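# Test circuit boards in the tester and sort by light

## Task

Run every circuit board that sits in the tray or in the tester through a test. Set it flat in the tester with its components facing up, both tester pins passing through its holes, and its white connector aimed at the lone black post inside the tester. Shut the lid until it catches. When the signal light turns green or red, open the lid (push the small black tab on the hook down to release it) and place the board entirely inside the bin of the matching color. You may release it once its center is lower than that bin's rim. Boards already sitting in a bin are finished and must stay put. Neither the tester nor the bins are fixed: the tester must remain on its base plate, turned the same way as before. Take any gripper you like from the tool stand, and once the work is complete, hang every gripper you used back in an empty slot of the stand.

## Robot and tools

Robot: two UR-type arms, left_arm and right_arm. Each ends in a tool changer with no gripper attached. Two grippers, grip50 and grip85, hang in a tool stand. Both close along the changer face's x axis. The grip point sits 180 mm out along the face's z axis for grip50, and 173 mm out for grip85 when closed (13 mm less when fully open). end_effector_position is always the center of the changer face.

Frames: the scene frame has its origin at table height, midway between the arms, with +z up, +x out over the table, and left_arm on the +y side. Reported poses and velocities for each arm are in that arm's own base frame. Offsets you command are along the current Hand target's own axes. cam_low is fixed; cam_left_wrist and cam_right_wrist ride on the arms.

execute_actions(actions, cameras): actions is a list of actions. Each action is a table of up to 15 rows, and each row is one 1/30 s step; if fewer than 15 rows are given, the last row repeats. Every row has 26 numbers in [-1, 1], covering both arms even when one is idle: left_arm dx, dy, dz, rx, ry, rz, then left lock, grip50_position, grip50_force_limit, grip50_speed, grip85_position, grip85_force_limit, grip85_speed, then the same 13 for right_arm. dx..rz are an offset, not a pose, measured from that arm's Hand target as it was when the action began (not from the previous row). 1.0 equals 0.6 m or 180 degrees; rx, ry, rz form a single rotation vector. Repeating an offset moves further. Six zeros re-command the current Hand target. Images come back only with an empty actions list or when cameras names them.

Tool numbers: lock positive locks, negative unlocks, 0 keeps the last command. grip50_position: +1 open (50 mm), about -0.65 pads meet, -1 closes until blocked. grip85_position: +1 open (85 mm), about -0.8 pads meet, -1 closes until blocked. grip50_force_limit spans about 20 N (-1) to 185 N (+1) per pad. For grip85, a slow close (grip85_speed -1) with grip85_force_limit -1 gives roughly 30 N; fast closes from a centimetre or more open can reach 200 N or more regardless of the limit, so set both to -1 for gentle grips. Speed numbers give about 20 to 150 mm/s. Gripper numbers act only when tool_id names that tool and it is ready. A 0 is a real command, so repeat your previous gripper values to leave a tool unchanged.

move: target is one 26-number row or a list of up to 15 rows, laid out as above. Every row is an offset from the Hand targets at the start of the move, not from the previous row. Motion is a straight line, does not avoid obstacles, and lasts between 0.5 s and 10 s. speed is in m/s (0.002 to 3.2, default 0.25); blend rounds corners in metres. stop_force (4 to 120 N) ends an arm's path on contact, and zero decides whether the force zero is reset first. Omit stop_force when backing off something you press on. blocking=false returns early. Instead of target, station (left_arm.stand or right_arm.stand) with slot (1 from the left, seen from the forks' open side) goes to the seat; approach=true goes to the point in front of it, and over=true goes to the point above the seat. Go in via approach, over, seat; leave in reverse. A station move changes only that arm's pose; to lock or unlock there, send a target of all-zero offsets with that arm's lock number. The result adds a move: line (done, off_target, moving, held, fault) and limits such as paced or held.

wait(seconds 0 to 10); stop() brakes a running move; zoom_image(camera, region [x0,y0,x1,y1] in pixels, at most 504 by 504); zero_wrist_force(arm); read_manual(section); finished_scene(scene 1 or 2).

Tool change: center the changer face on the tool plate within about 1 mm and 1 degree, with the face's -y axis pointing toward the fork's open side. When plate_near is 1, send lock +1 and wait for locked 1. The gripper then cycles shut and open on its own and shows n/a until ready. To remove a tool from its fork, raise it 10 to 30 mm (about 20), slide it at least 110 mm in face -y, then lift. Return along the same path; when in_stand is 1, stay still, send lock -1, and wait for unlocked 1. Unlocking anywhere else is refused (unlock_refused 1).

Results: Hand target is the last commanded pose (after orientation is clipped to within 32 degrees of the measured one); the face may rest short of it, and the next command requests it again. object_status: 0 moving, 1 blocked while opening, 2 blocked while closing (a grip), 3 reached position or pads met. position_measured is in counts (about 3 fully open). Wrist force and torque are in the face's axes; a third line gives the peak since the last report. Joint velocities may read within noise.

Avoid: contact force near 150 N or joint torque at its load limit (the arm freezes for 10 s); pressing a target past a firm contact; fast touches; any contact between the two arms or their tools; paths passing close to an arm's own base; long stretched holds that overheat motors. Never let a board or anything else drop far or leave the table, and never release a board while it is moving. Do not knock or shift the tester off its plate or rotate it.

Each tool is called as a command line: name --argument value for each argument, lists and objects as JSON in quotes; but a table of rows of numbers goes row by row, as --pt "numbers of a row", without its own name.

## Session

execute_actions --actions '[]'

Scene clock: 0.00 s.
left_arm: end_effector_position=(+0.2077, -0.4497, +0.3228) locked=0 unlocked=1 plate_near=0 in_stand=0 unlock_refused=0 tool_id=none grip50_position_measured=n/a grip50_object_status=n/a grip85_position_measured=n/a grip85_object_status=n/a end_effector_quat_wxyz=(+0.071, +0.807, +0.585, -0.036) | right_arm: end_effector_position=(+0.7867, -0.1453, +0.3640) locked=0 unlocked=1 plate_near=0 in_stand=0 unlock_refused=0 tool_id=none grip50_position_measured=n/a grip50_object_status=n/a grip85_position_measured=n/a grip85_object_status=n/a end_effector_quat_wxyz=(+0.005, +0.543, +0.840, +0.020)
Joint positions: left_arm=[-1.503 -1.879 2.383 -2.234 -1.557 -1.185] | right_arm=[-0.411 -1.352 1.765 -2 -1.533 -0.834]
Joint velocities: within noise
Joint torques (N m): no reading
Wrist force (N): no reading
Wrist torque (N m): no reading
Wrist force, peak (N): no reading
Hand target: left_arm +0.2077, -0.4497, +0.3228; +0.071, +0.807, +0.585, -0.036 | right_arm +0.7867, -0.1453, +0.3640; +0.005, +0.543, +0.840, +0.020
Tool commands: left_gripper/lock=+0.0 left_gripper/grip50_position=+1.0 left_gripper/grip50_force_limit=+1.0 left_gripper/grip50_speed=+1.0 left_gripper/grip85_position=+1.0 left_gripper/grip85_force_limit=+1.0 left_gripper/grip85_speed=+1.0 right_gripper/lock=+0.0 right_gripper/grip50_position=+1.0 right_gripper/grip50_force_limit=+1.0 right_gripper/grip50_speed=+1.0 right_gripper/grip85_position=+1.0 right_gripper/grip85_force_limit=+1.0 right_gripper/grip85_speed=+1.0

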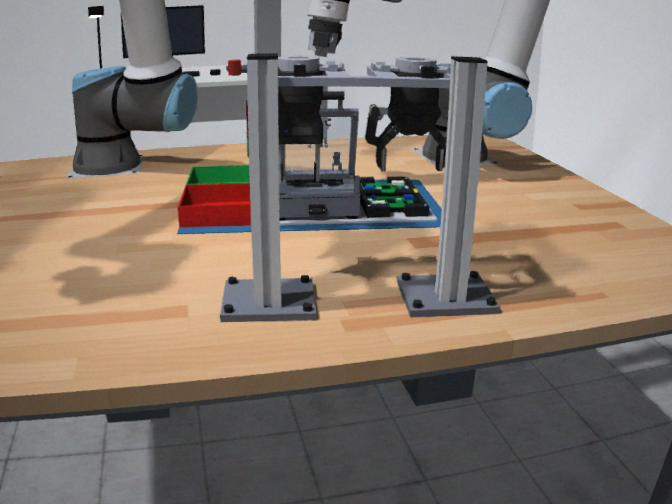

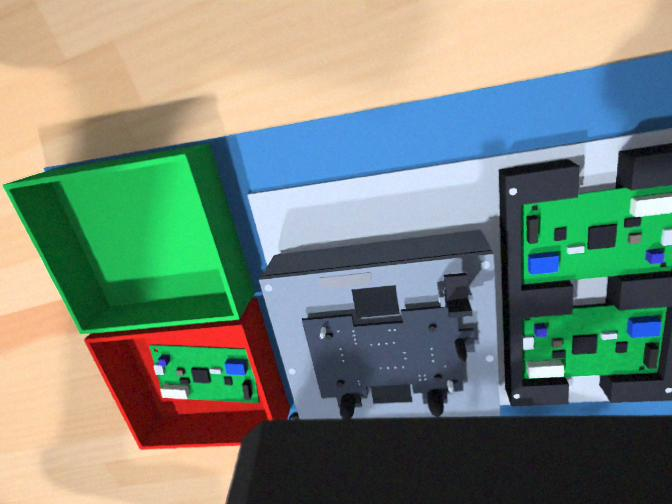

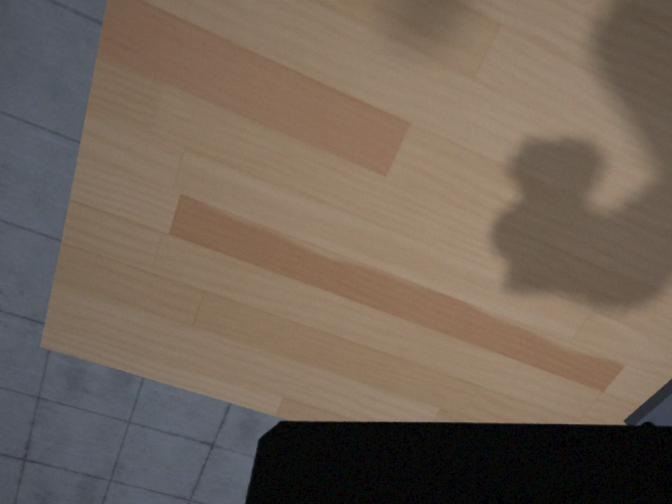

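zoom_image --camera "cam_low" --region '[160, 40, 500, 240]'

zoom_image --camera "cam_left_wrist" --region '[240, 160, 520, 430]'

zoom_image --camera "cam_left_wrist" --region '[480, 140, 672, 420]'

zoom_image --camera "cam_left_wrist" --region '[0, 130, 300, 460]'

Scaled by 1.482.

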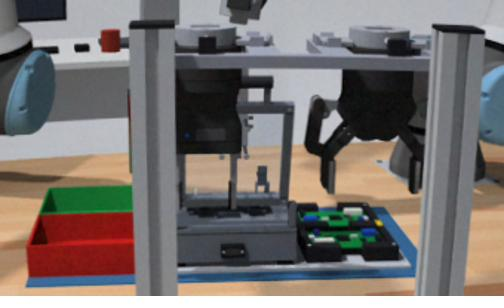

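Scaled by 1.800.

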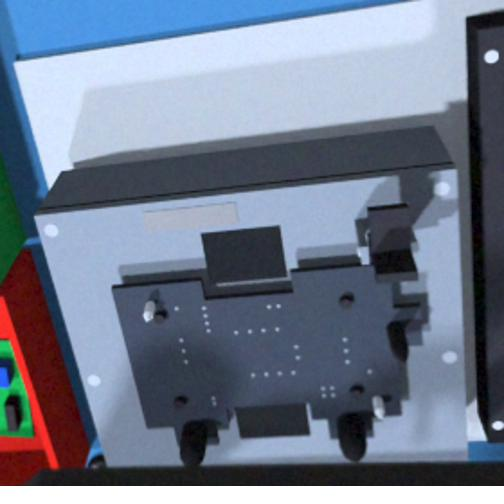

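Scaled by 1.800.

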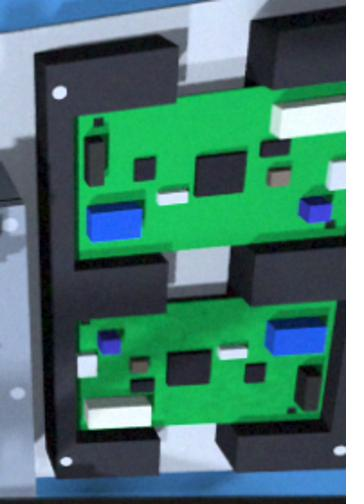

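Scaled by 1.527.

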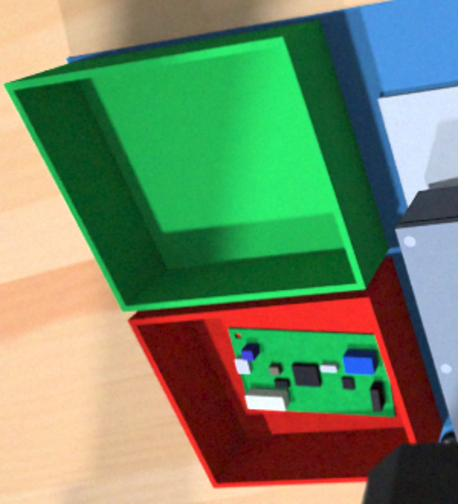

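move --target '[-0.0588,0.0302,-0.4112,0.0190,0.0471,-0.0578,0,1,1,1,1,1,1, 0,0,0,0,0,0,0,1,1,1,1,1,1]' --cameras '["cam_left_wrist"]' --speed 0.4

Scene clock: 19.83 s.
left_arm: end_effector_position=(+0.2078, -0.4497, +0.5725) locked=0 unlocked=1 plate_near=0 in_stand=0 unlock_refused=0 tool_id=none grip50_position_measured=n/a grip50_object_status=n/a grip85_position_measured=n/a grip85_object_status=n/a end_effector_quat_wxyz=(+0.000, +0.753, +0.658, +0.000) | right_arm: end_effector_position=(+0.7867, -0.1453, +0.3640) locked=0 unlocked=1 plate_near=0 in_stand=0 unlock_refused=0 tool_id=none grip50_position_measured=n/a grip50_object_status=n/a grip85_position_measured=n/a grip85_object_status=n/a end_effector_quat_wxyz=(+0.005, +0.543, +0.840, +0.020)
Joint positions: left_arm=[-1.497 -1.951 1.934 -1.554 -1.571 -1.362] | right_arm=[-0.411 -1.352 1.765 -2 -1.533 -0.834]
Joint torques (N m): left_arm=[19.54 -9.17 -64.54 -3.92 -2.76 -2.48] | right_arm=[-5.55 -61.68 -43.87 -4.7 0.65 0.18]
Wrist force (N): left_arm=[-0.8 -0.3 -0.1] | right_arm=[-0.2 -0.2 0.1]
Wrist torque (N m): left_arm=[-0.02 0.01 0.04] | right_arm=[-0.01 0.01 0.00]
Wrist force, peak (N): left_arm=[-0.8 -0.6 -4.6] | right_arm=[-0.1 -0.3 -0.3]
Hand target: left_arm +0.2078, -0.4497, +0.5726; +0.000, +0.753, +0.658, +0.000 | right_arm +0.7867, -0.1453, +0.3640; +0.005, +0.543, +0.840, +0.020
Off the commanded pose: left_arm 0.000 m, 0 deg | right_arm 0.000 m, 0 deg.
move: done
camera_calibration:
cam_left_wrist: T_world_to_cam=[[0.146277, 0.989166, 0.0124356, 0.410149], [0.930297, -0.141824, 0.338279, -0.397948], [0.336378, -0.0379135, -0.940964, 0.488914], [0, 0, 0, 1]] pos_world=[0.145755, -0.443607, 0.589567]
Images, in order (width x height): cam_left_wrist 672x504.

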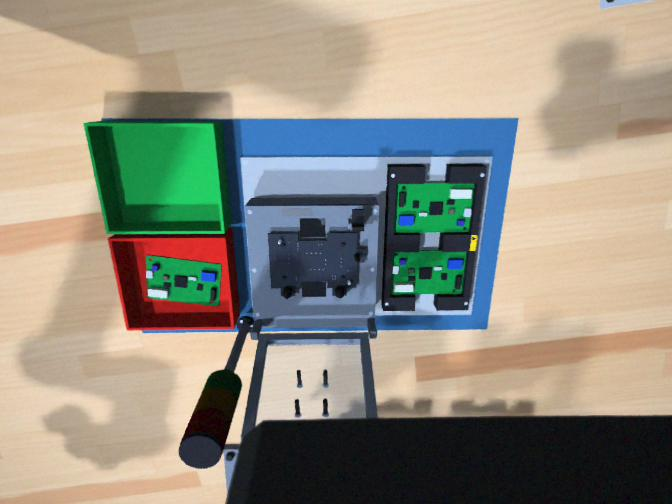

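zoom_image --camera "cam_left_wrist" --region '[230, 180, 400, 310]'

zoom_image --camera "cam_left_wrist" --region '[220, 300, 400, 430]'

zoom_image --camera "cam_left_wrist" --region '[370, 150, 510, 320]'

Scaled by 2.965.

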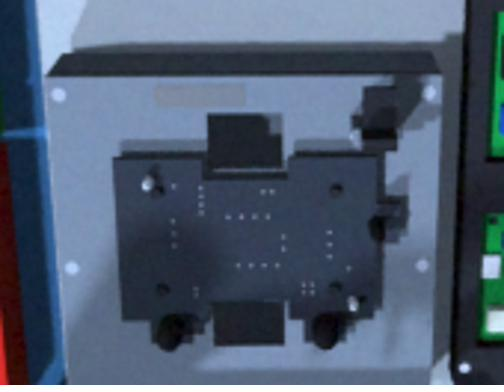

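Scaled by 2.800.

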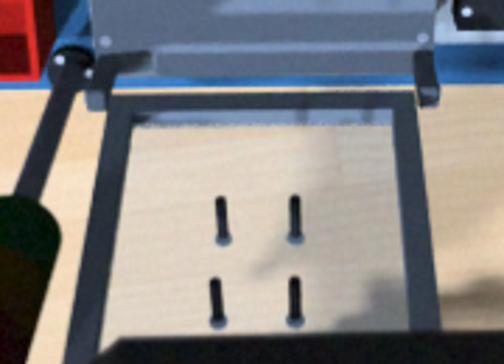

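Scaled by 2.965.

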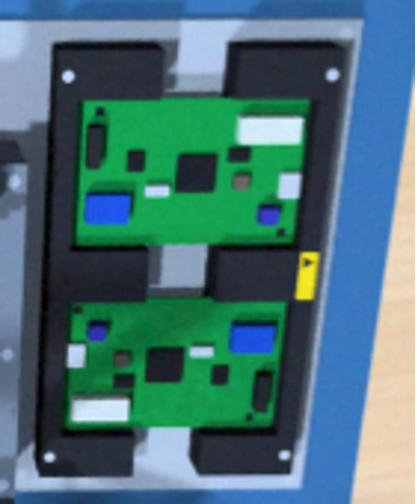

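move --target '[0,0,0,0,0,0,0,1,1,1,1,1,1, 0.524,-0.3287,-0.0663,-0.1834,0.1305,-0.3477,0,1,1,1,1,1,1]' --cameras '["cam_right_wrist"]' --speed 0.4

Scene clock: 31.30 s.
left_arm: end_effector_position=(+0.2078, -0.4497, +0.5726) locked=0 unlocked=1 plate_near=0 in_stand=0 unlock_refused=0 tool_id=none grip50_position_measured=n/a grip50_object_status=n/a grip85_position_measured=n/a grip85_object_status=n/a end_effector_quat_wxyz=(+0.000, +0.753, +0.658, +0.000) | right_arm: end_effector_position=(+0.4768, +0.0593, +0.4005) locked=0 unlocked=1 plate_near=0 in_stand=0 unlock_refused=0 tool_id=none grip50_position_measured=n/a grip50_object_status=n/a grip85_position_measured=n/a grip85_object_status=n/a end_effector_quat_wxyz=(-0.001, +0.000, +0.940, +0.342)
Joint positions: left_arm=[-1.497 -1.951 1.934 -1.553 -1.571 -1.362] | right_arm=[-0.498 -1.919 2.218 -1.487 -0.971 -2.188]
Joint torques (N m): left_arm=[19.8 -9.1 -63.13 -3.43 -2.87 -2.8] | right_arm=[-9.27 -26.15 -37.43 -1.54 4.46 -1.45]
Wrist force (N): left_arm=[-0.7 -0.5 0.1] | right_arm=[-0.6 -0.9 0.5]
Wrist torque (N m): left_arm=[-0.04 0.00 0.04] | right_arm=[-0.14 -0.06 -0.07]
Wrist force, peak (N): left_arm=[-1.2 -0.8 -0.6] | right_arm=[-1.7 0.9 0.1]
Hand target: left_arm +0.2078, -0.4497, +0.5726; +0.000, +0.753, +0.658, +0.000 | right_arm +0.4767, +0.0593, +0.4005; -0.001, +0.000, +0.940, +0.342
Off the commanded pose: left_arm 0.000 m, 0 deg | right_arm 0.000 m, 0 deg.
move: done
camera_calibration:
cam_right_wrist: T_world_to_cam=[[-0.999732, -0.0231373, 0.000824871, 0.486566], [-0.0105059, 0.48512, 0.874384, -0.321813], [-0.0206311, 0.874141, -0.485233, 0.190265], [0, 0, 0, 1]] pos_world=[0.48698, 0.00105706, 0.37331]
Images, in order (width x height): cam_right_wrist 672x504.

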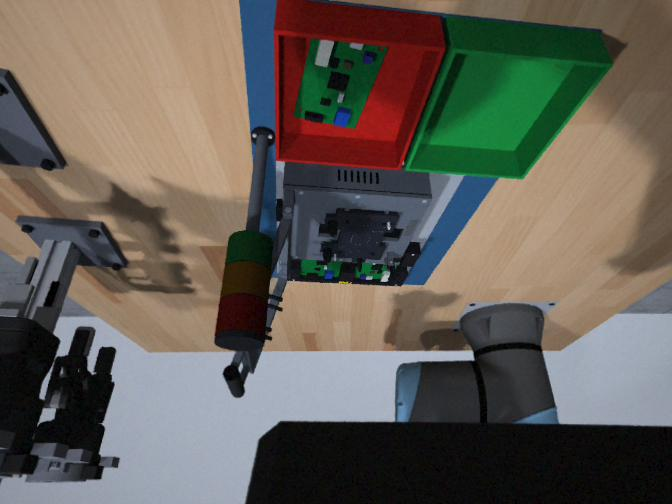

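zoom_image --camera "cam_right_wrist" --region '[210, 150, 450, 400]'

zoom_image --camera "cam_right_wrist" --region '[270, 160, 440, 300]'

zoom_image --camera "cam_right_wrist" --region '[0, 200, 130, 504]'

Scaled by 2.016.

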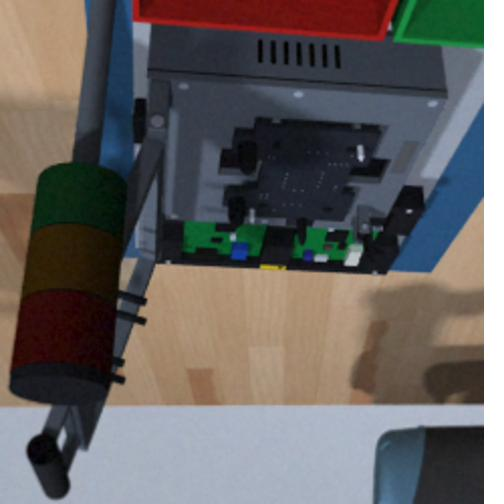

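Scaled by 2.965.

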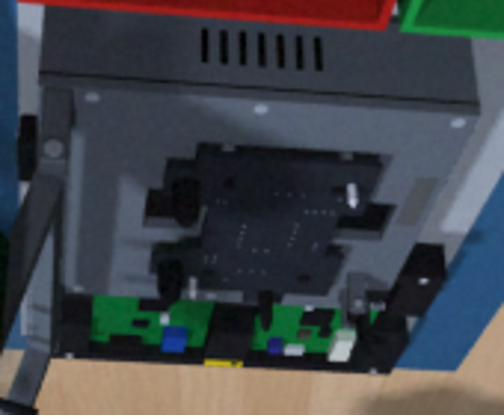

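Scaled by 1.658.

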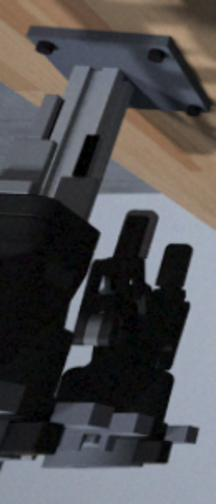

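move --target '[0.0707,-0.0583,0.5443,-0.1667,0,0,0,1,1,1,1,1,1, 0,0,0,0,0,0,0,1,1,1,1,1,1]' --cameras '["cam_left_wrist"]' --speed 0.4

zoom_image --camera "cam_left_wrist" --region '[150, 80, 520, 380]'

Scene clock: 37.63 s.
left_arm: end_effector_position=(+0.1788, -0.4030, +0.2462) locked=0 unlocked=1 plate_near=0 in_stand=0 unlock_refused=0 tool_id=none grip50_position_measured=n/a grip50_object_status=n/a grip85_position_measured=n/a grip85_object_status=n/a end_effector_quat_wxyz=(+0.195, +0.728, +0.635, +0.170) | right_arm: end_effector_position=(+0.4767, +0.0593, +0.4005) locked=0 unlocked=1 plate_near=0 in_stand=0 unlock_refused=0 tool_id=none grip50_position_measured=n/a grip50_object_status=n/a grip85_position_measured=n/a grip85_object_status=n/a end_effector_quat_wxyz=(-0.001, +0.000, +0.940, +0.342)
Joint positions: left_arm=[-1.804 -1.941 2.571 -2.145 -1.05 -1.684] | right_arm=[-0.498 -1.919 2.218 -1.486 -0.971 -2.188]
Joint torques (N m): left_arm=[-21.57 3.1 -32.5 -8.55 2.79 -2.65] | right_arm=[-10.1 -23.93 -38.59 -1.44 4.3 -1.76]
Wrist force (N): left_arm=[0.8 -0.7 -0.6] | right_arm=[-0.4 -1.0 0.4]
Wrist torque (N m): left_arm=[0.05 -0.27 0.24] | right_arm=[-0.14 -0.07 -0.07]
Wrist force, peak (N): left_arm=[1.5 -3.2 2.4] | right_arm=[-0.7 -1.1 0.8]
Hand target: left_arm +0.1788, -0.4030, +0.2461; +0.195, +0.728, +0.635, +0.170 | right_arm +0.4767, +0.0593, +0.4005; -0.001, +0.000, +0.940, +0.342
Off the commanded pose: left_arm 0.000 m, 0 deg | right_arm 0.000 m, 0 deg.
move: done
camera_calibration:
cam_left_wrist: T_world_to_cam=[[0.13829, 0.990251, 0.0167176, 0.373047], [0.637904, -0.101971, 0.763335, -0.290274], [0.757598, -0.0948973, -0.645786, 0.0223388], [0, 0, 0, 1]] pos_world=[0.116655, -0.39689, 0.229766]
Images, in order (width x height): cam_left_wrist 672x504.

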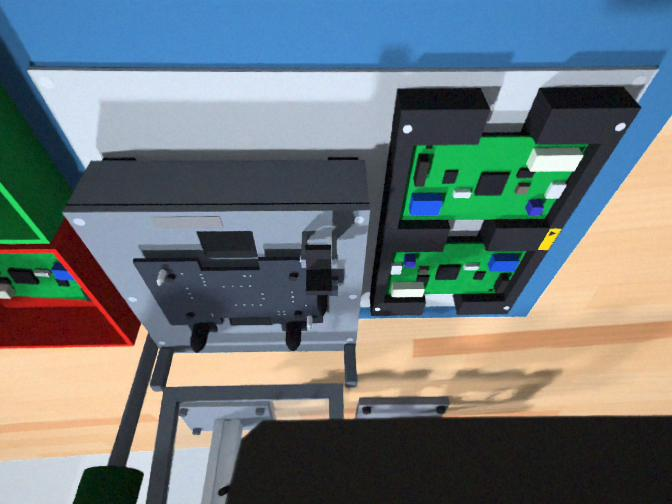

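Scaled by 1.362.

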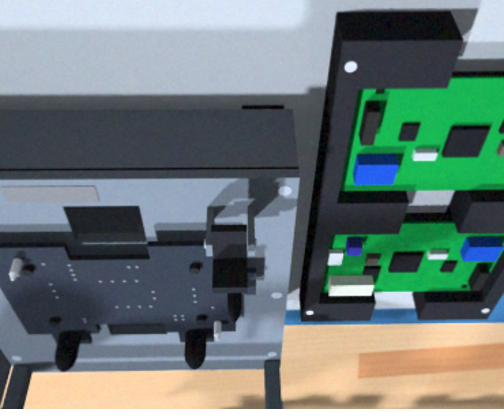

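zoom_image --camera "cam_left_wrist" --region '[270, 200, 390, 340]'

zoom_image --camera "cam_left_wrist" --region '[60, 140, 280, 360]'

Scaled by 3.600.

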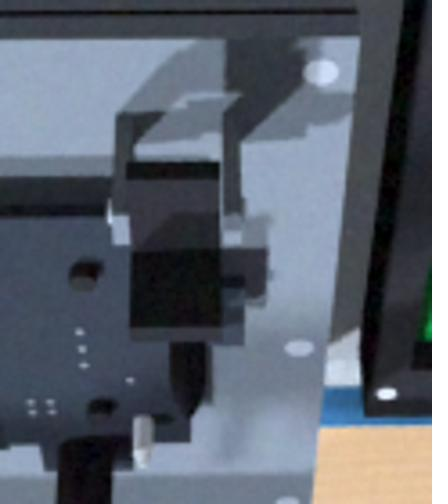

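Scaled by 2.291.

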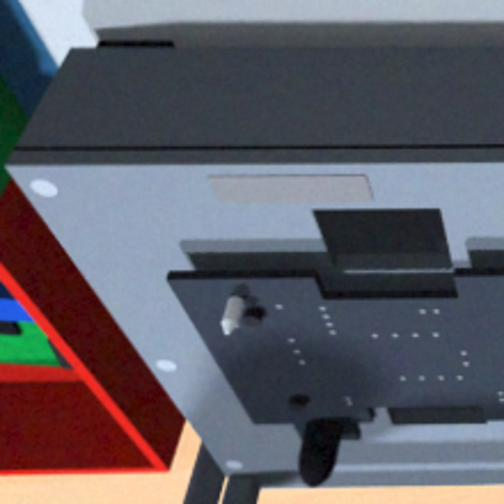

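move --target '[0.1207,0.4452,-0.2318,0.1667,0,0,0,1,1,1,1,1,1, 0.1867,0.2944,0.58,0,0,0,0,1,1,1,1,1,1]' --cameras '["cam_right_wrist", "cam_left_wrist"]' --speed 0.4

zoom_image --camera "cam_right_wrist" --region '[180, 130, 500, 400]'

Scene clock: 46.23 s.
left_arm: end_effector_position=(+0.3488, -0.3530, +0.5001) locked=0 unlocked=1 plate_near=0 in_stand=0 unlock_refused=0 tool_id=none grip50_position_measured=n/a grip50_object_status=n/a grip85_position_measured=n/a grip85_object_status=n/a end_effector_quat_wxyz=(+0.000, +0.753, +0.658, +0.000) | right_arm: end_effector_position=(+0.3643, +0.4183, +0.2479) locked=0 unlocked=1 plate_near=0 in_stand=0 unlock_refused=0 tool_id=none grip50_position_measured=n/a grip50_object_status=n/a grip85_position_measured=n/a grip85_object_status=n/a end_effector_quat_wxyz=(-0.001, +0.000, +0.940, +0.342)
Joint positions: left_arm=[-1.15 -1.943 2.056 -1.684 -1.571 -1.015] | right_arm=[0.306 -1.663 2.512 -2.666 -0.91 -1.18]
Joint torques (N m): left_arm=[18.61 -10.84 -61.68 -3.43 -2.21 2.43] | right_arm=[11.2 -16.03 -44.74 -8.91 -0.47 2.39]
Wrist force (N): left_arm=[-0.8 -0.1 0.5] | right_arm=[-0.4 -0.8 0.2]
Wrist torque (N m): left_arm=[-0.01 -0.02 -0.23] | right_arm=[-0.13 -0.09 -0.37]
Wrist force, peak (N): left_arm=[0.3 -3.4 0.2] | right_arm=[1.4 0.1 3.4]
Hand target: left_arm +0.3488, -0.3530, +0.5001; +0.000, +0.753, +0.658, +0.000 | right_arm +0.3643, +0.4184, +0.2479; -0.001, +0.000, +0.940, +0.342
Off the commanded pose: left_arm 0.000 m, 0 deg | right_arm 0.000 m, 0 deg.
move: done
camera_calibration:
cam_left_wrist: T_world_to_cam=[[0.146102, 0.989189, 0.0125806, 0.294842], [0.930324, -0.14171, 0.338255, -0.490942], [0.336381, -0.0377158, -0.94097, 0.376966], [0, 0, 0, 1]] pos_world=[0.286854, -0.347008, 0.517068]
cam_right_wrist: T_world_to_cam=[[-0.999725, -0.0234487, 0.000882139, 0.382625], [-0.0106051, 0.485039, 0.874428, -0.363665], [-0.0209321, 0.874178, -0.485154, -0.199838], [0, 0, 0, 1]] pos_world=[0.37448, 0.360058, 0.22071]
Images, in order (width x height): cam_left_wrist 672x504, cam_right_wrist 672x504.

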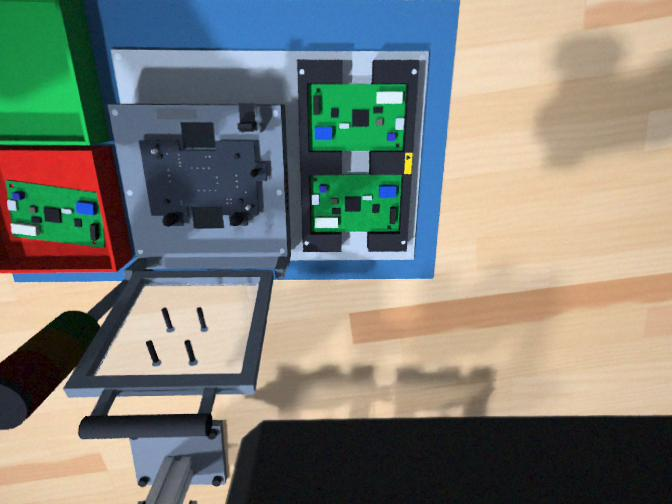

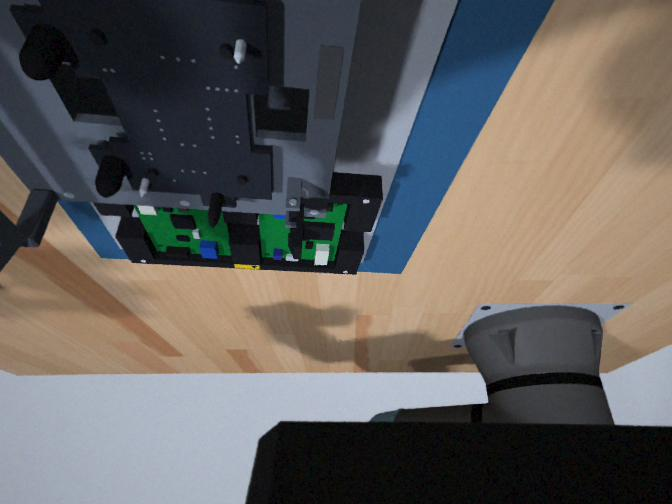

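Scaled by 1.575.

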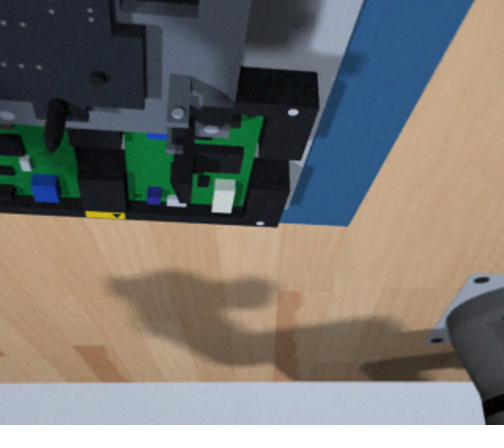

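zoom_image --camera "cam_right_wrist" --region '[260, 160, 400, 280]'

zoom_image --camera "cam_left_wrist" --region '[50, 250, 300, 450]'

zoom_image --camera "cam_left_wrist" --region '[100, 90, 300, 270]'

Scaled by 3.600.

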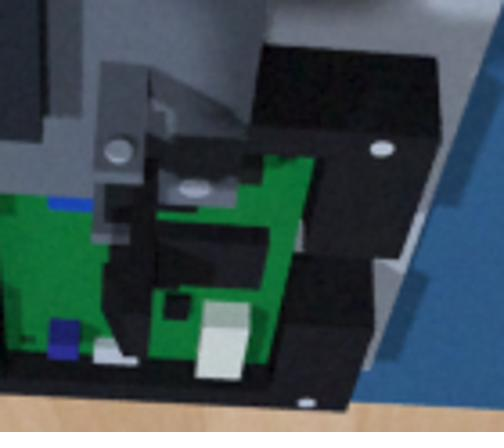

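Scaled by 2.016.

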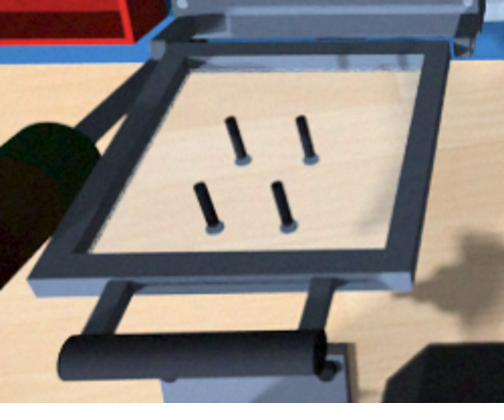

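Scaled by 2.520.

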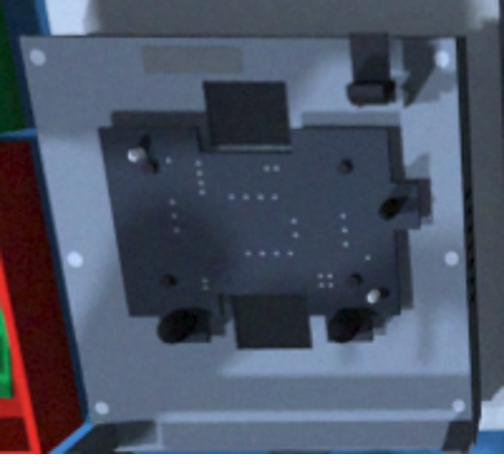

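move --station "left_arm.stand" --slot 1 --approach true --cameras '["cam_low", "cam_left_wrist"]' --speed 0.35

Scene clock: 53.53 s.
left_arm: end_effector_position=(+0.5885, -0.3978, +0.3832) locked=0 unlocked=1 plate_near=0 in_stand=0 unlock_refused=0 tool_id=none grip50_position_measured=n/a grip50_object_status=n/a grip85_position_measured=n/a grip85_object_status=n/a end_effector_quat_wxyz=(+0.002, +0.763, +0.647, +0.000) | right_arm: end_effector_position=(+0.3643, +0.4184, +0.2479) locked=0 unlocked=1 plate_near=0 in_stand=0 unlock_refused=0 tool_id=none grip50_position_measured=n/a grip50_object_status=n/a grip85_position_measured=n/a grip85_object_status=n/a end_effector_quat_wxyz=(-0.001, +0.000, +0.940, +0.342)
Joint positions: left_arm=[-0.842 -1.503 1.902 -1.973 -1.572 -0.677] | right_arm=[0.307 -1.663 2.512 -2.666 -0.91 -1.179]
Joint torques (N m): left_arm=[17.25 -44.5 -56.35 -8.19 -2.5 3.06] | right_arm=[9.46 -14.32 -42.55 -8.73 -0.29 2.66]
Wrist force (N): left_arm=[-0.4 -0.6 -0.5] | right_arm=[-0.4 -0.9 0.4]
Wrist torque (N m): left_arm=[-0.10 -0.05 -0.28] | right_arm=[-0.14 -0.08 -0.36]
Wrist force, peak (N): left_arm=[-0.7 -2.9 -1.6] | right_arm=[-0.4 -1.1 0.3]
Hand target: left_arm +0.5887, -0.3978, +0.3831; +0.002, +0.763, +0.646, +0.000 | right_arm +0.3643, +0.4184, +0.2479; -0.001, +0.000, +0.940, +0.342
Tool commands: left_gripper/lock=+0.0 left_gripper/grip50_position=+1.0 left_gripper/grip50_force_limit=+1.0 left_gripper/grip50_speed=+1.0 left_gripper/grip85_position=+1.0 left_gripper/grip85_force_limit=+1.0 left_gripper/grip85_speed=+1.0 right_gripper/lock=+0.0 right_gripper/grip50_position=+1.0 right_gripper/grip50_force_limit=+1.0 right_gripper/grip50_speed=+1.0 right_gripper/grip85_position=+1.0 right_gripper/grip85_force_limit=+1.0 right_gripper/grip85_speed=+1.0
Off the commanded pose: left_arm 0.000 m, 0 deg.
move: done; to station left_arm.stand, slot 1, approach point
camera_calibration:
cam_left_wrist: T_world_to_cam=[[0.175427, 0.984442, 0.00998499, 0.287385], [0.925165, -0.168315, 0.340206, -0.689028], [0.336594, -0.0504438, -0.940298, 0.179204], [0, 0, 0, 1]] pos_world=[0.52673, -0.389848, 0.400048]
Images, in order (width x height): cam_low 672x504, cam_left_wrist 672x504.

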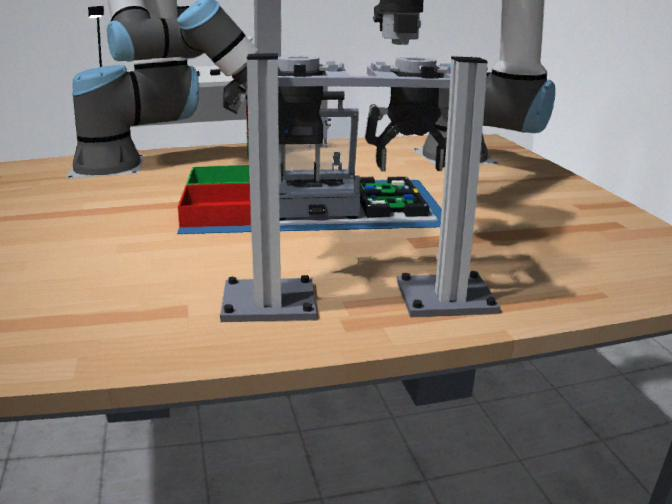

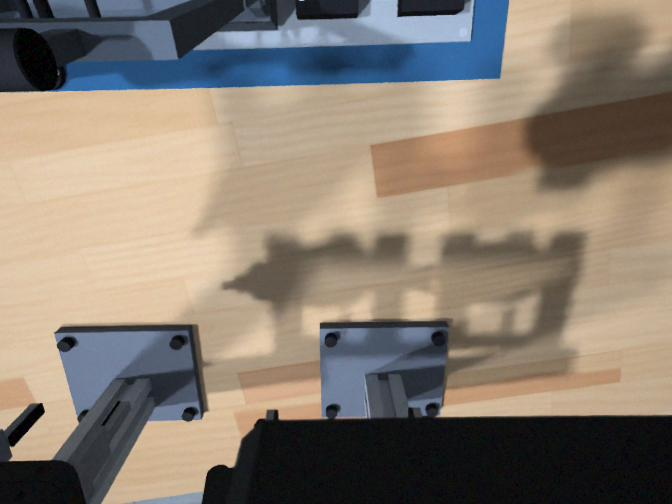

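move --station "left_arm.stand" --slot 1 --over true --cameras '["cam_low", "cam_left_wrist"]' --speed 0.25

zoom_image --camera "cam_low" --region '[340, 20, 500, 190]'

Scene clock: 56.33 s.
left_arm: end_effector_position=(+0.7266, -0.4205, +0.3834) locked=0 unlocked=1 plate_near=0 in_stand=0 unlock_refused=0 tool_id=none grip50_position_measured=n/a grip50_object_status=n/a grip85_position_measured=n/a grip85_object_status=n/a end_effector_quat_wxyz=(+0.002, +0.763, +0.646, +0.000) | right_arm: end_effector_position=(+0.3643, +0.4184, +0.2479) locked=0 unlocked=1 plate_near=0 in_stand=0 unlock_refused=0 tool_id=none grip50_position_measured=n/a grip50_object_status=n/a grip85_position_measured=n/a grip85_object_status=n/a end_effector_quat_wxyz=(-0.001, +0.000, +0.940, +0.342)
Joint positions: left_arm=[-0.733 -1.297 1.656 -1.933 -1.572 -0.569] | right_arm=[0.307 -1.663 2.512 -2.666 -0.91 -1.179]
Joint torques (N m): left_arm=[15.55 -65.73 -59.49 -3.38 -2.44 2.51] | right_arm=[9.98 -15.9 -38.17 -8.63 -0.36 2.43]
Wrist force (N): left_arm=[-0.7 0.1 0.2] | right_arm=[-0.4 -0.6 0.2]
Wrist torque (N m): left_arm=[-0.02 -0.03 -0.24] | right_arm=[-0.12 -0.08 -0.36]
Wrist force, peak (N): left_arm=[-0.9 -3.0 -0.2] | right_arm=[-0.7 -1.0 0.2]
Hand target: left_arm +0.7268, -0.4206, +0.3834; +0.002, +0.763, +0.646, +0.000 | right_arm +0.3643, +0.4184, +0.2479; -0.001, +0.000, +0.940, +0.342
Tool commands: left_gripper/lock=+0.0 left_gripper/grip50_position=+1.0 left_gripper/grip50_force_limit=+1.0 left_gripper/grip50_speed=+1.0 left_gripper/grip85_position=+1.0 left_gripper/grip85_force_limit=+1.0 left_gripper/grip85_speed=+1.0 right_gripper/lock=+0.0 right_gripper/grip50_position=+1.0 right_gripper/grip50_force_limit=+1.0 right_gripper/grip50_speed=+1.0 right_gripper/grip85_position=+1.0 right_gripper/grip85_force_limit=+1.0 right_gripper/grip85_speed=+1.0
Off the commanded pose: left_arm 0.000 m, 0 deg.
move: done; to station left_arm.stand, slot 1, over the seat
camera_calibration:
cam_left_wrist: T_world_to_cam=[[0.175515, 0.984425, 0.0101152, 0.285484], [0.924964, -0.168415, 0.340703, -0.820806], [0.337101, -0.0504425, -0.940116, 0.131349], [0, 0, 0, 1]] pos_world=[0.664831, -0.412648, 0.400247]
Images, in order (width x height): cam_low 672x504, cam_left_wrist 672x504.

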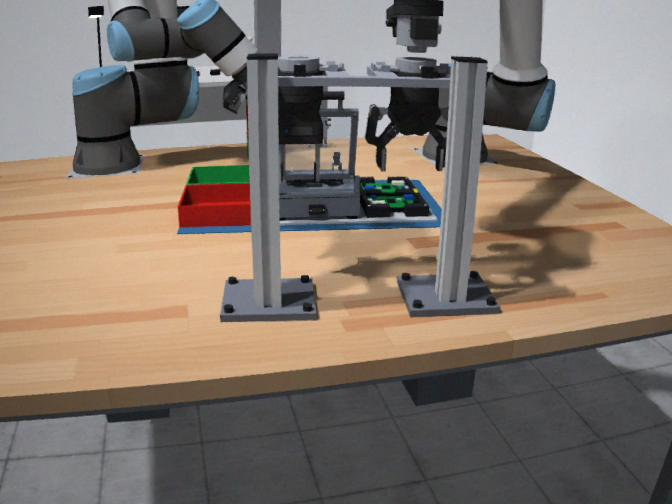

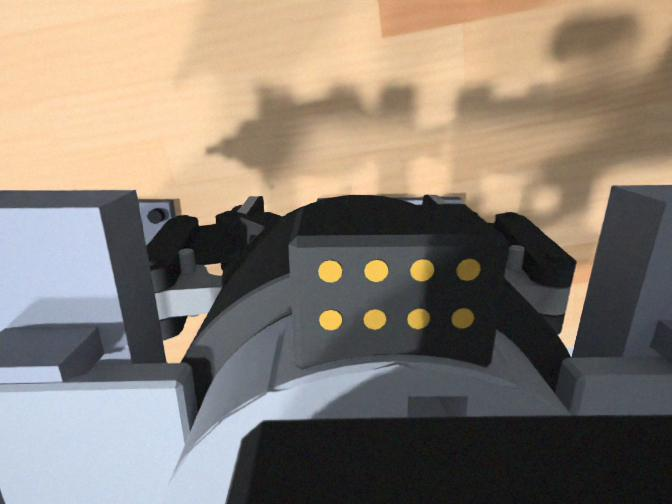

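Scaled by 2.965.

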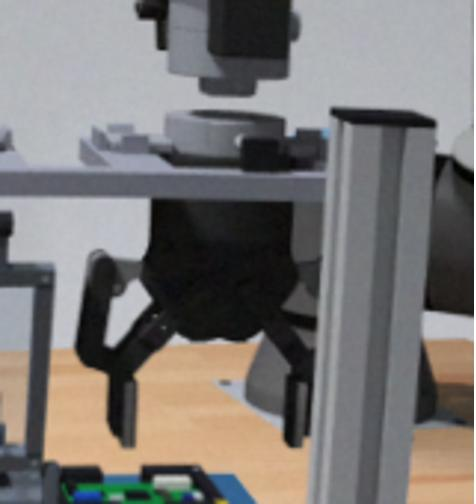

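move --station "left_arm.stand" --slot 1 --cameras '["cam_low", "cam_left_wrist"]' --speed 0.05 --stop_force 25

Scene clock: 60.33 s.
left_arm: end_effector_position=(+0.7268, -0.4206, +0.3614) locked=0 unlocked=1 plate_near=1 in_stand=1 unlock_refused=0 tool_id=none grip50_position_measured=n/a grip50_object_status=n/a grip85_position_measured=n/a grip85_object_status=n/a end_effector_quat_wxyz=(+0.002, +0.763, +0.646, +0.000) | right_arm: end_effector_position=(+0.3643, +0.4184, +0.2479) locked=0 unlocked=1 plate_near=0 in_stand=0 unlock_refused=0 tool_id=none grip50_position_measured=n/a grip50_object_status=n/a grip85_position_measured=n/a grip85_object_status=n/a end_effector_quat_wxyz=(-0.001, +0.000, +0.940, +0.342)
Joint positions: left_arm=[-0.733 -1.283 1.679 -1.97 -1.572 -0.568] | right_arm=[0.307 -1.663 2.512 -2.666 -0.91 -1.179]
Joint torques (N m): left_arm=[17.32 -58.5 -32.32 -7.13 -0.11 1.94] | right_arm=[9.17 -15.58 -32.15 -8.78 -0.26 2.61]
Wrist force (N): left_arm=[-1.1 -1.4 -10.6] | right_arm=[-0.5 -1.0 0.0]
Wrist torque (N m): left_arm=[0.14 0.23 -0.27] | right_arm=[-0.14 -0.08 -0.36]
Wrist force, peak (N): left_arm=[-0.9 -1.3 -11.1] | right_arm=[-0.6 -1.1 0.3]
Hand target: left_arm +0.7268, -0.4206, +0.3614; +0.002, +0.763, +0.646, +0.000 | right_arm +0.3643, +0.4184, +0.2479; -0.001, +0.000, +0.940, +0.342
Tool commands: left_gripper/lock=+0.0 left_gripper/grip50_position=+1.0 left_gripper/grip50_force_limit=+1.0 left_gripper/grip50_speed=+1.0 left_gripper/grip85_position=+1.0 left_gripper/grip85_force_limit=+1.0 left_gripper/grip85_speed=+1.0 right_gripper/lock=+0.0 right_gripper/grip50_position=+1.0 right_gripper/grip50_force_limit=+1.0 right_gripper/grip50_speed=+1.0 right_gripper/grip85_position=+1.0 right_gripper/grip85_force_limit=+1.0 right_gripper/grip85_speed=+1.0
Off the commanded pose: left_arm 0.000 m, 0 deg.
move: done; to station left_arm.stand, slot 1
camera_calibration:
cam_left_wrist: T_world_to_cam=[[0.175515, 0.984425, 0.0101152, 0.28577], [0.924964, -0.168415, 0.340703, -0.813512], [0.337101, -0.0504425, -0.940116, 0.110594], [0, 0, 0, 1]] pos_world=[0.665031, -0.412748, 0.378247]
Images, in order (width x height): cam_low 672x504, cam_left_wrist 672x504.

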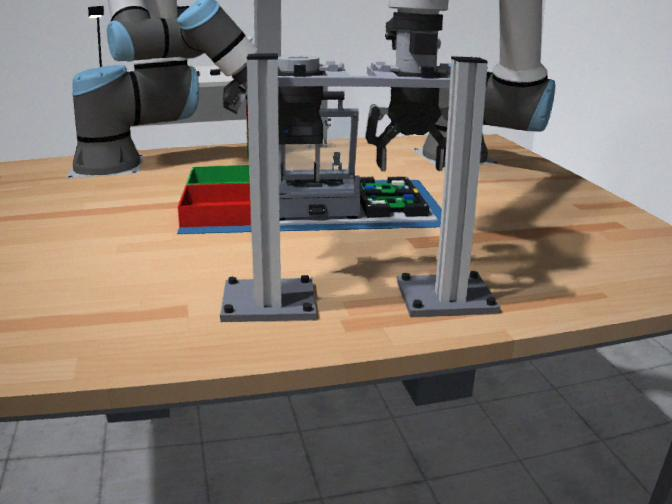

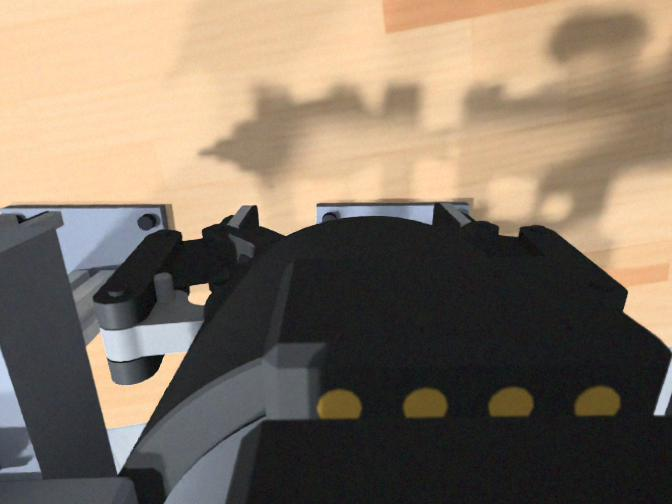

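move --target '[0,0,0,0,0,0,1,1,-1,1,1,-1,-1, 0,0,0,0,0,0,0,1,1,1,1,1,1]' --cameras '[]'

wait --seconds 0.5

Scene clock: 61.50 s.
left_arm: end_effector_position=(+0.7268, -0.4206, +0.3614) locked=0 unlocked=0 plate_near=1 in_stand=1 unlock_refused=0 tool_id=none grip50_position_measured=n/a grip50_object_status=n/a grip85_position_measured=n/a grip85_object_status=n/a end_effector_quat_wxyz=(+0.002, +0.763, +0.646, +0.000) | right_arm: end_effector_position=(+0.3643, +0.4184, +0.2479) locked=0 unlocked=1 plate_near=0 in_stand=0 unlock_refused=0 tool_id=none grip50_position_measured=n/a grip50_object_status=n/a grip85_position_measured=n/a grip85_object_status=n/a end_effector_quat_wxyz=(-0.001, +0.000, +0.940, +0.342)
Joint positions: left_arm=[-0.733 -1.283 1.679 -1.97 -1.572 -0.568] | right_arm=[0.307 -1.663 2.512 -2.666 -0.91 -1.179]
Joint torques (N m): left_arm=[13.1 -57.27 -31.04 -6.83 1.28 1.21] | right_arm=[8.93 -15.8 -30.86 -8.52 -0.21 2.38]
Wrist force (N): left_arm=[-0.7 -1.6 -10.8] | right_arm=[-0.2 -1.1 0.3]
Wrist torque (N m): left_arm=[0.14 0.20 -0.27] | right_arm=[-0.15 -0.10 -0.36]
Wrist force, peak (N): left_arm=[-1.0 -1.4 -11.6] | right_arm=[-0.2 -1.1 0.3]
Hand target: left_arm +0.7268, -0.4206, +0.3614; +0.002, +0.763, +0.646, +0.000 | right_arm +0.3643, +0.4184, +0.2479; -0.001, +0.000, +0.940, +0.342
Tool commands: left_gripper/lock=+0.0 left_gripper/grip50_position=+1.0 left_gripper/grip50_force_limit=-1.0 left_gripper/grip50_speed=+1.0 left_gripper/grip85_position=+1.0 left_gripper/grip85_force_limit=-1.0 left_gripper/grip85_speed=-1.0 right_gripper/lock=+0.0 right_gripper/grip50_position=+1.0 right_gripper/grip50_force_limit=+1.0 right_gripper/grip50_speed=+1.0 right_gripper/grip85_position=+1.0 right_gripper/grip85_force_limit=+1.0 right_gripper/grip85_speed=+1.0
Off the commanded pose: left_arm 0.000 m, 0 deg | right_arm 0.000 m, 0 deg.
move: done
No camera images: "cameras" was empty.

Scene clock: 62.00 s.
left_arm: end_effector_position=(+0.7269, -0.4206, +0.3614) locked=1 unlocked=0 plate_near=1 in_stand=1 unlock_refused=0 tool_id=grip85 grip50_position_measured=n/a grip50_object_status=n/a grip85_position_measured=n/a grip85_object_status=n/a end_effector_quat_wxyz=(+0.002, +0.763, +0.646, +0.000) | right_arm: end_effector_position=(+0.3643, +0.4184, +0.2479) locked=0 unlocked=1 plate_near=0 in_stand=0 unlock_refused=0 tool_id=none grip50_position_measured=n/a grip50_object_status=n/a grip85_position_measured=n/a grip85_object_status=n/a end_effector_quat_wxyz=(-0.001, +0.000, +0.940, +0.342)
Joint positions: left_arm=[-0.733 -1.283 1.679 -1.97 -1.572 -0.568] | right_arm=[0.307 -1.663 2.512 -2.666 -0.91 -1.179]
Joint torques (N m): left_arm=[13.95 -70.18 -40.45 -6.5 1.21 0.76] | right_arm=[8.32 -16.29 -30.17 -8.76 -0.33 2.46]
Wrist force (N): left_arm=[-5.1 -4.1 -27.5] | right_arm=[-0.4 -0.9 0.5]
Wrist torque (N m): left_arm=[0.47 1.45 -0.51] | right_arm=[-0.14 -0.09 -0.36]
Wrist force, peak (N): left_arm=[-5.1 -4.1 -28.0] | right_arm=[-0.3 -1.1 0.3]
Hand target: left_arm +0.7268, -0.4206, +0.3614; +0.002, +0.763, +0.646, +0.000 | right_arm +0.3643, +0.4184, +0.2479; -0.001, +0.000, +0.940, +0.342
Tool commands: left_gripper/lock=+0.0 left_gripper/grip50_position=+1.0 left_gripper/grip50_force_limit=-1.0 left_gripper/grip50_speed=+1.0 left_gripper/grip85_position=+1.0 left_gripper/grip85_force_limit=-1.0 left_gripper/grip85_speed=-1.0 right_gripper/lock=+0.0 right_gripper/grip50_position=+1.0 right_gripper/grip50_force_limit=+1.0 right_gripper/grip50_speed=+1.0 right_gripper/grip85_position=+1.0 right_gripper/grip85_force_limit=+1.0 right_gripper/grip85_speed=+1.0
Off the commanded pose: left_arm 0.000 m, 0 deg | right_arm 0.000 m, 0 deg.
wait: 0.50 s; at rest by 0.20 s

move --station "left_arm.stand" --slot 1 --over true --cameras '[]' --speed 0.1

move --station "left_arm.stand" --slot 1 --approach true --cameras '["cam_low", "cam_left_wrist"]' --speed 0.2

Scene clock: 64.20 s.
left_arm: end_effector_position=(+0.7268, -0.4206, +0.3832) locked=1 unlocked=0 plate_near=1 in_stand=0 unlock_refused=0 tool_id=grip85 grip50_position_measured=n/a grip50_object_status=n/a grip85_position_measured=n/a grip85_object_status=n/a end_effector_quat_wxyz=(+0.002, +0.763, +0.646, +0.000) | right_arm: end_effector_position=(+0.3643, +0.4184, +0.2479) locked=0 unlocked=1 plate_near=0 in_stand=0 unlock_refused=0 tool_id=none grip50_position_measured=n/a grip50_object_status=n/a grip85_position_measured=n/a grip85_object_status=n/a end_effector_quat_wxyz=(-0.001, +0.000, +0.940, +0.342)
Joint positions: left_arm=[-0.733 -1.297 1.655 -1.933 -1.572 -0.568] | right_arm=[0.307 -1.663 2.512 -2.666 -0.91 -1.179]
Joint torques (N m): left_arm=[10.57 -98.39 -70.59 -5.09 0.86 -0.54] | right_arm=[9.18 -17.11 -28.25 -8.66 -0.36 2.47]
Wrist force (N): left_arm=[-0.5 -0.8 0.4] | right_arm=[-0.3 -0.7 0.1]
Wrist torque (N m): left_arm=[-0.08 -0.04 -0.24] | right_arm=[-0.13 -0.10 -0.36]
Wrist force, peak (N): left_arm=[-4.7 -4.3 -28.1] | right_arm=[-0.4 -1.2 0.0]
Hand target: left_arm +0.7268, -0.4206, +0.3834; +0.002, +0.763, +0.646, +0.000 | right_arm +0.3643, +0.4184, +0.2479; -0.001, +0.000, +0.940, +0.342
Tool commands: left_gripper/lock=+0.0 left_gripper/grip50_position=+1.0 left_gripper/grip50_force_limit=-1.0 left_gripper/grip50_speed=+1.0 left_gripper/grip85_position=+1.0 left_gripper/grip85_force_limit=-1.0 left_gripper/grip85_speed=-1.0 right_gripper/lock=+0.0 right_gripper/grip50_position=+1.0 right_gripper/grip50_force_limit=+1.0 right_gripper/grip50_speed=+1.0 right_gripper/grip85_position=+1.0 right_gripper/grip85_force_limit=+1.0 right_gripper/grip85_speed=+1.0
Off the commanded pose: left_arm 0.000 m, 0 deg.
move: done; to station left_arm.stand, slot 1, over the seat
No camera images: "cameras" was empty.

Scene clock: 65.63 s.
left_arm: end_effector_position=(+0.5888, -0.3978, +0.3831) locked=1 unlocked=0 plate_near=1 in_stand=0 unlock_refused=0 tool_id=grip85 grip50_position_measured=n/a grip50_object_status=n/a grip85_position_measured=3 grip85_object_status=3 end_effector_quat_wxyz=(+0.002, +0.763, +0.646, +0.000) | right_arm: end_effector_position=(+0.3643, +0.4184, +0.2479) locked=0 unlocked=1 plate_near=0 in_stand=0 unlock_refused=0 tool_id=none grip50_position_measured=n/a grip50_object_status=n/a grip85_position_measured=n/a grip85_object_status=n/a end_effector_quat_wxyz=(-0.001, +0.000, +0.940, +0.342)
Joint positions: left_arm=[-0.842 -1.502 1.902 -1.973 -1.572 -0.677] | right_arm=[0.307 -1.663 2.512 -2.666 -0.91 -1.179]
Joint torques (N m): left_arm=[-26.95 -76.19 -46.15 -9.83 1.53 -2.5] | right_arm=[8.51 -16.35 -28.46 -8.75 -0.15 2.49]
Wrist force (N): left_arm=[-0.4 -0.6 0.1] | right_arm=[-0.5 -0.6 0.1]
Wrist torque (N m): left_arm=[-0.09 -0.04 0.00] | right_arm=[-0.12 -0.08 -0.36]
Wrist force, peak (N): left_arm=[-0.8 -4.5 0.4] | right_arm=[-0.5 -1.2 0.1]
Hand target: left_arm +0.5887, -0.3978, +0.3831; +0.002, +0.763, +0.646, +0.000 | right_arm +0.3643, +0.4184, +0.2479; -0.001, +0.000, +0.940, +0.342
Tool commands: left_gripper/lock=+0.0 left_gripper/grip50_position=+1.0 left_gripper/grip50_force_limit=-1.0 left_gripper/grip50_speed=+1.0 left_gripper/grip85_position=+1.0 left_gripper/grip85_force_limit=-1.0 left_gripper/grip85_speed=-1.0 right_gripper/lock=+0.0 right_gripper/grip50_position=+1.0 right_gripper/grip50_force_limit=+1.0 right_gripper/grip50_speed=+1.0 right_gripper/grip85_position=+1.0 right_gripper/grip85_force_limit=+1.0 right_gripper/grip85_speed=+1.0
Off the commanded pose: left_arm 0.000 m, 0 deg.
move: done; to station left_arm.stand, slot 1, approach point
camera_calibration:
cam_left_wrist: T_world_to_cam=[[0.175519, 0.984425, 0.0100206, 0.287379], [0.925147, -0.168413, 0.340205, -0.689259], [0.336594, -0.050442, -0.940298, 0.179133], [0, 0, 0, 1]] pos_world=[0.526931, -0.389948, 0.400048]
Images, in order (width x height): cam_low 672x504, cam_left_wrist 672x504.

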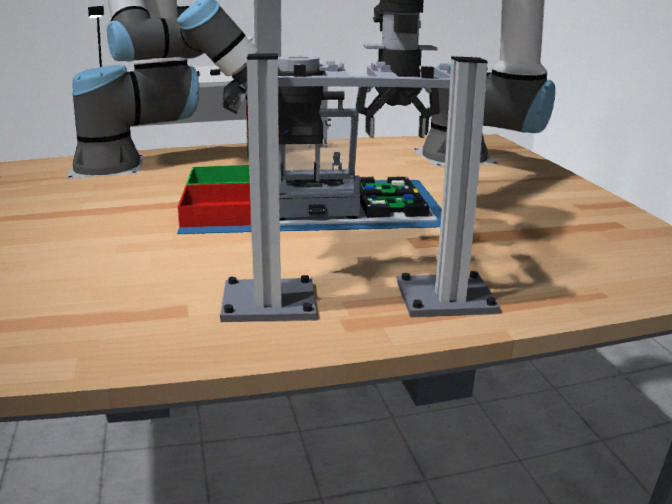

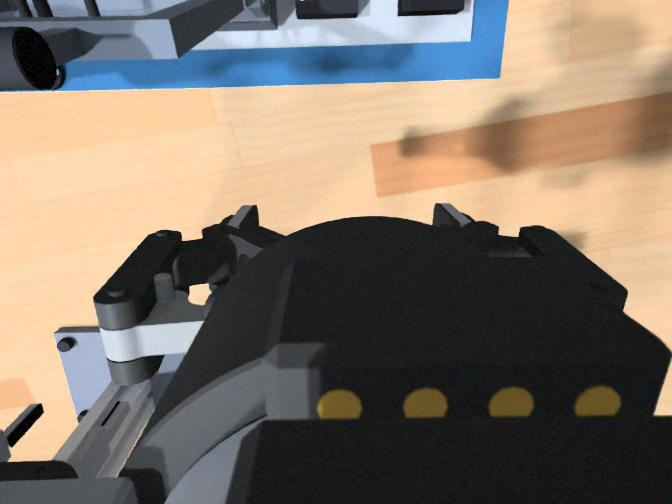

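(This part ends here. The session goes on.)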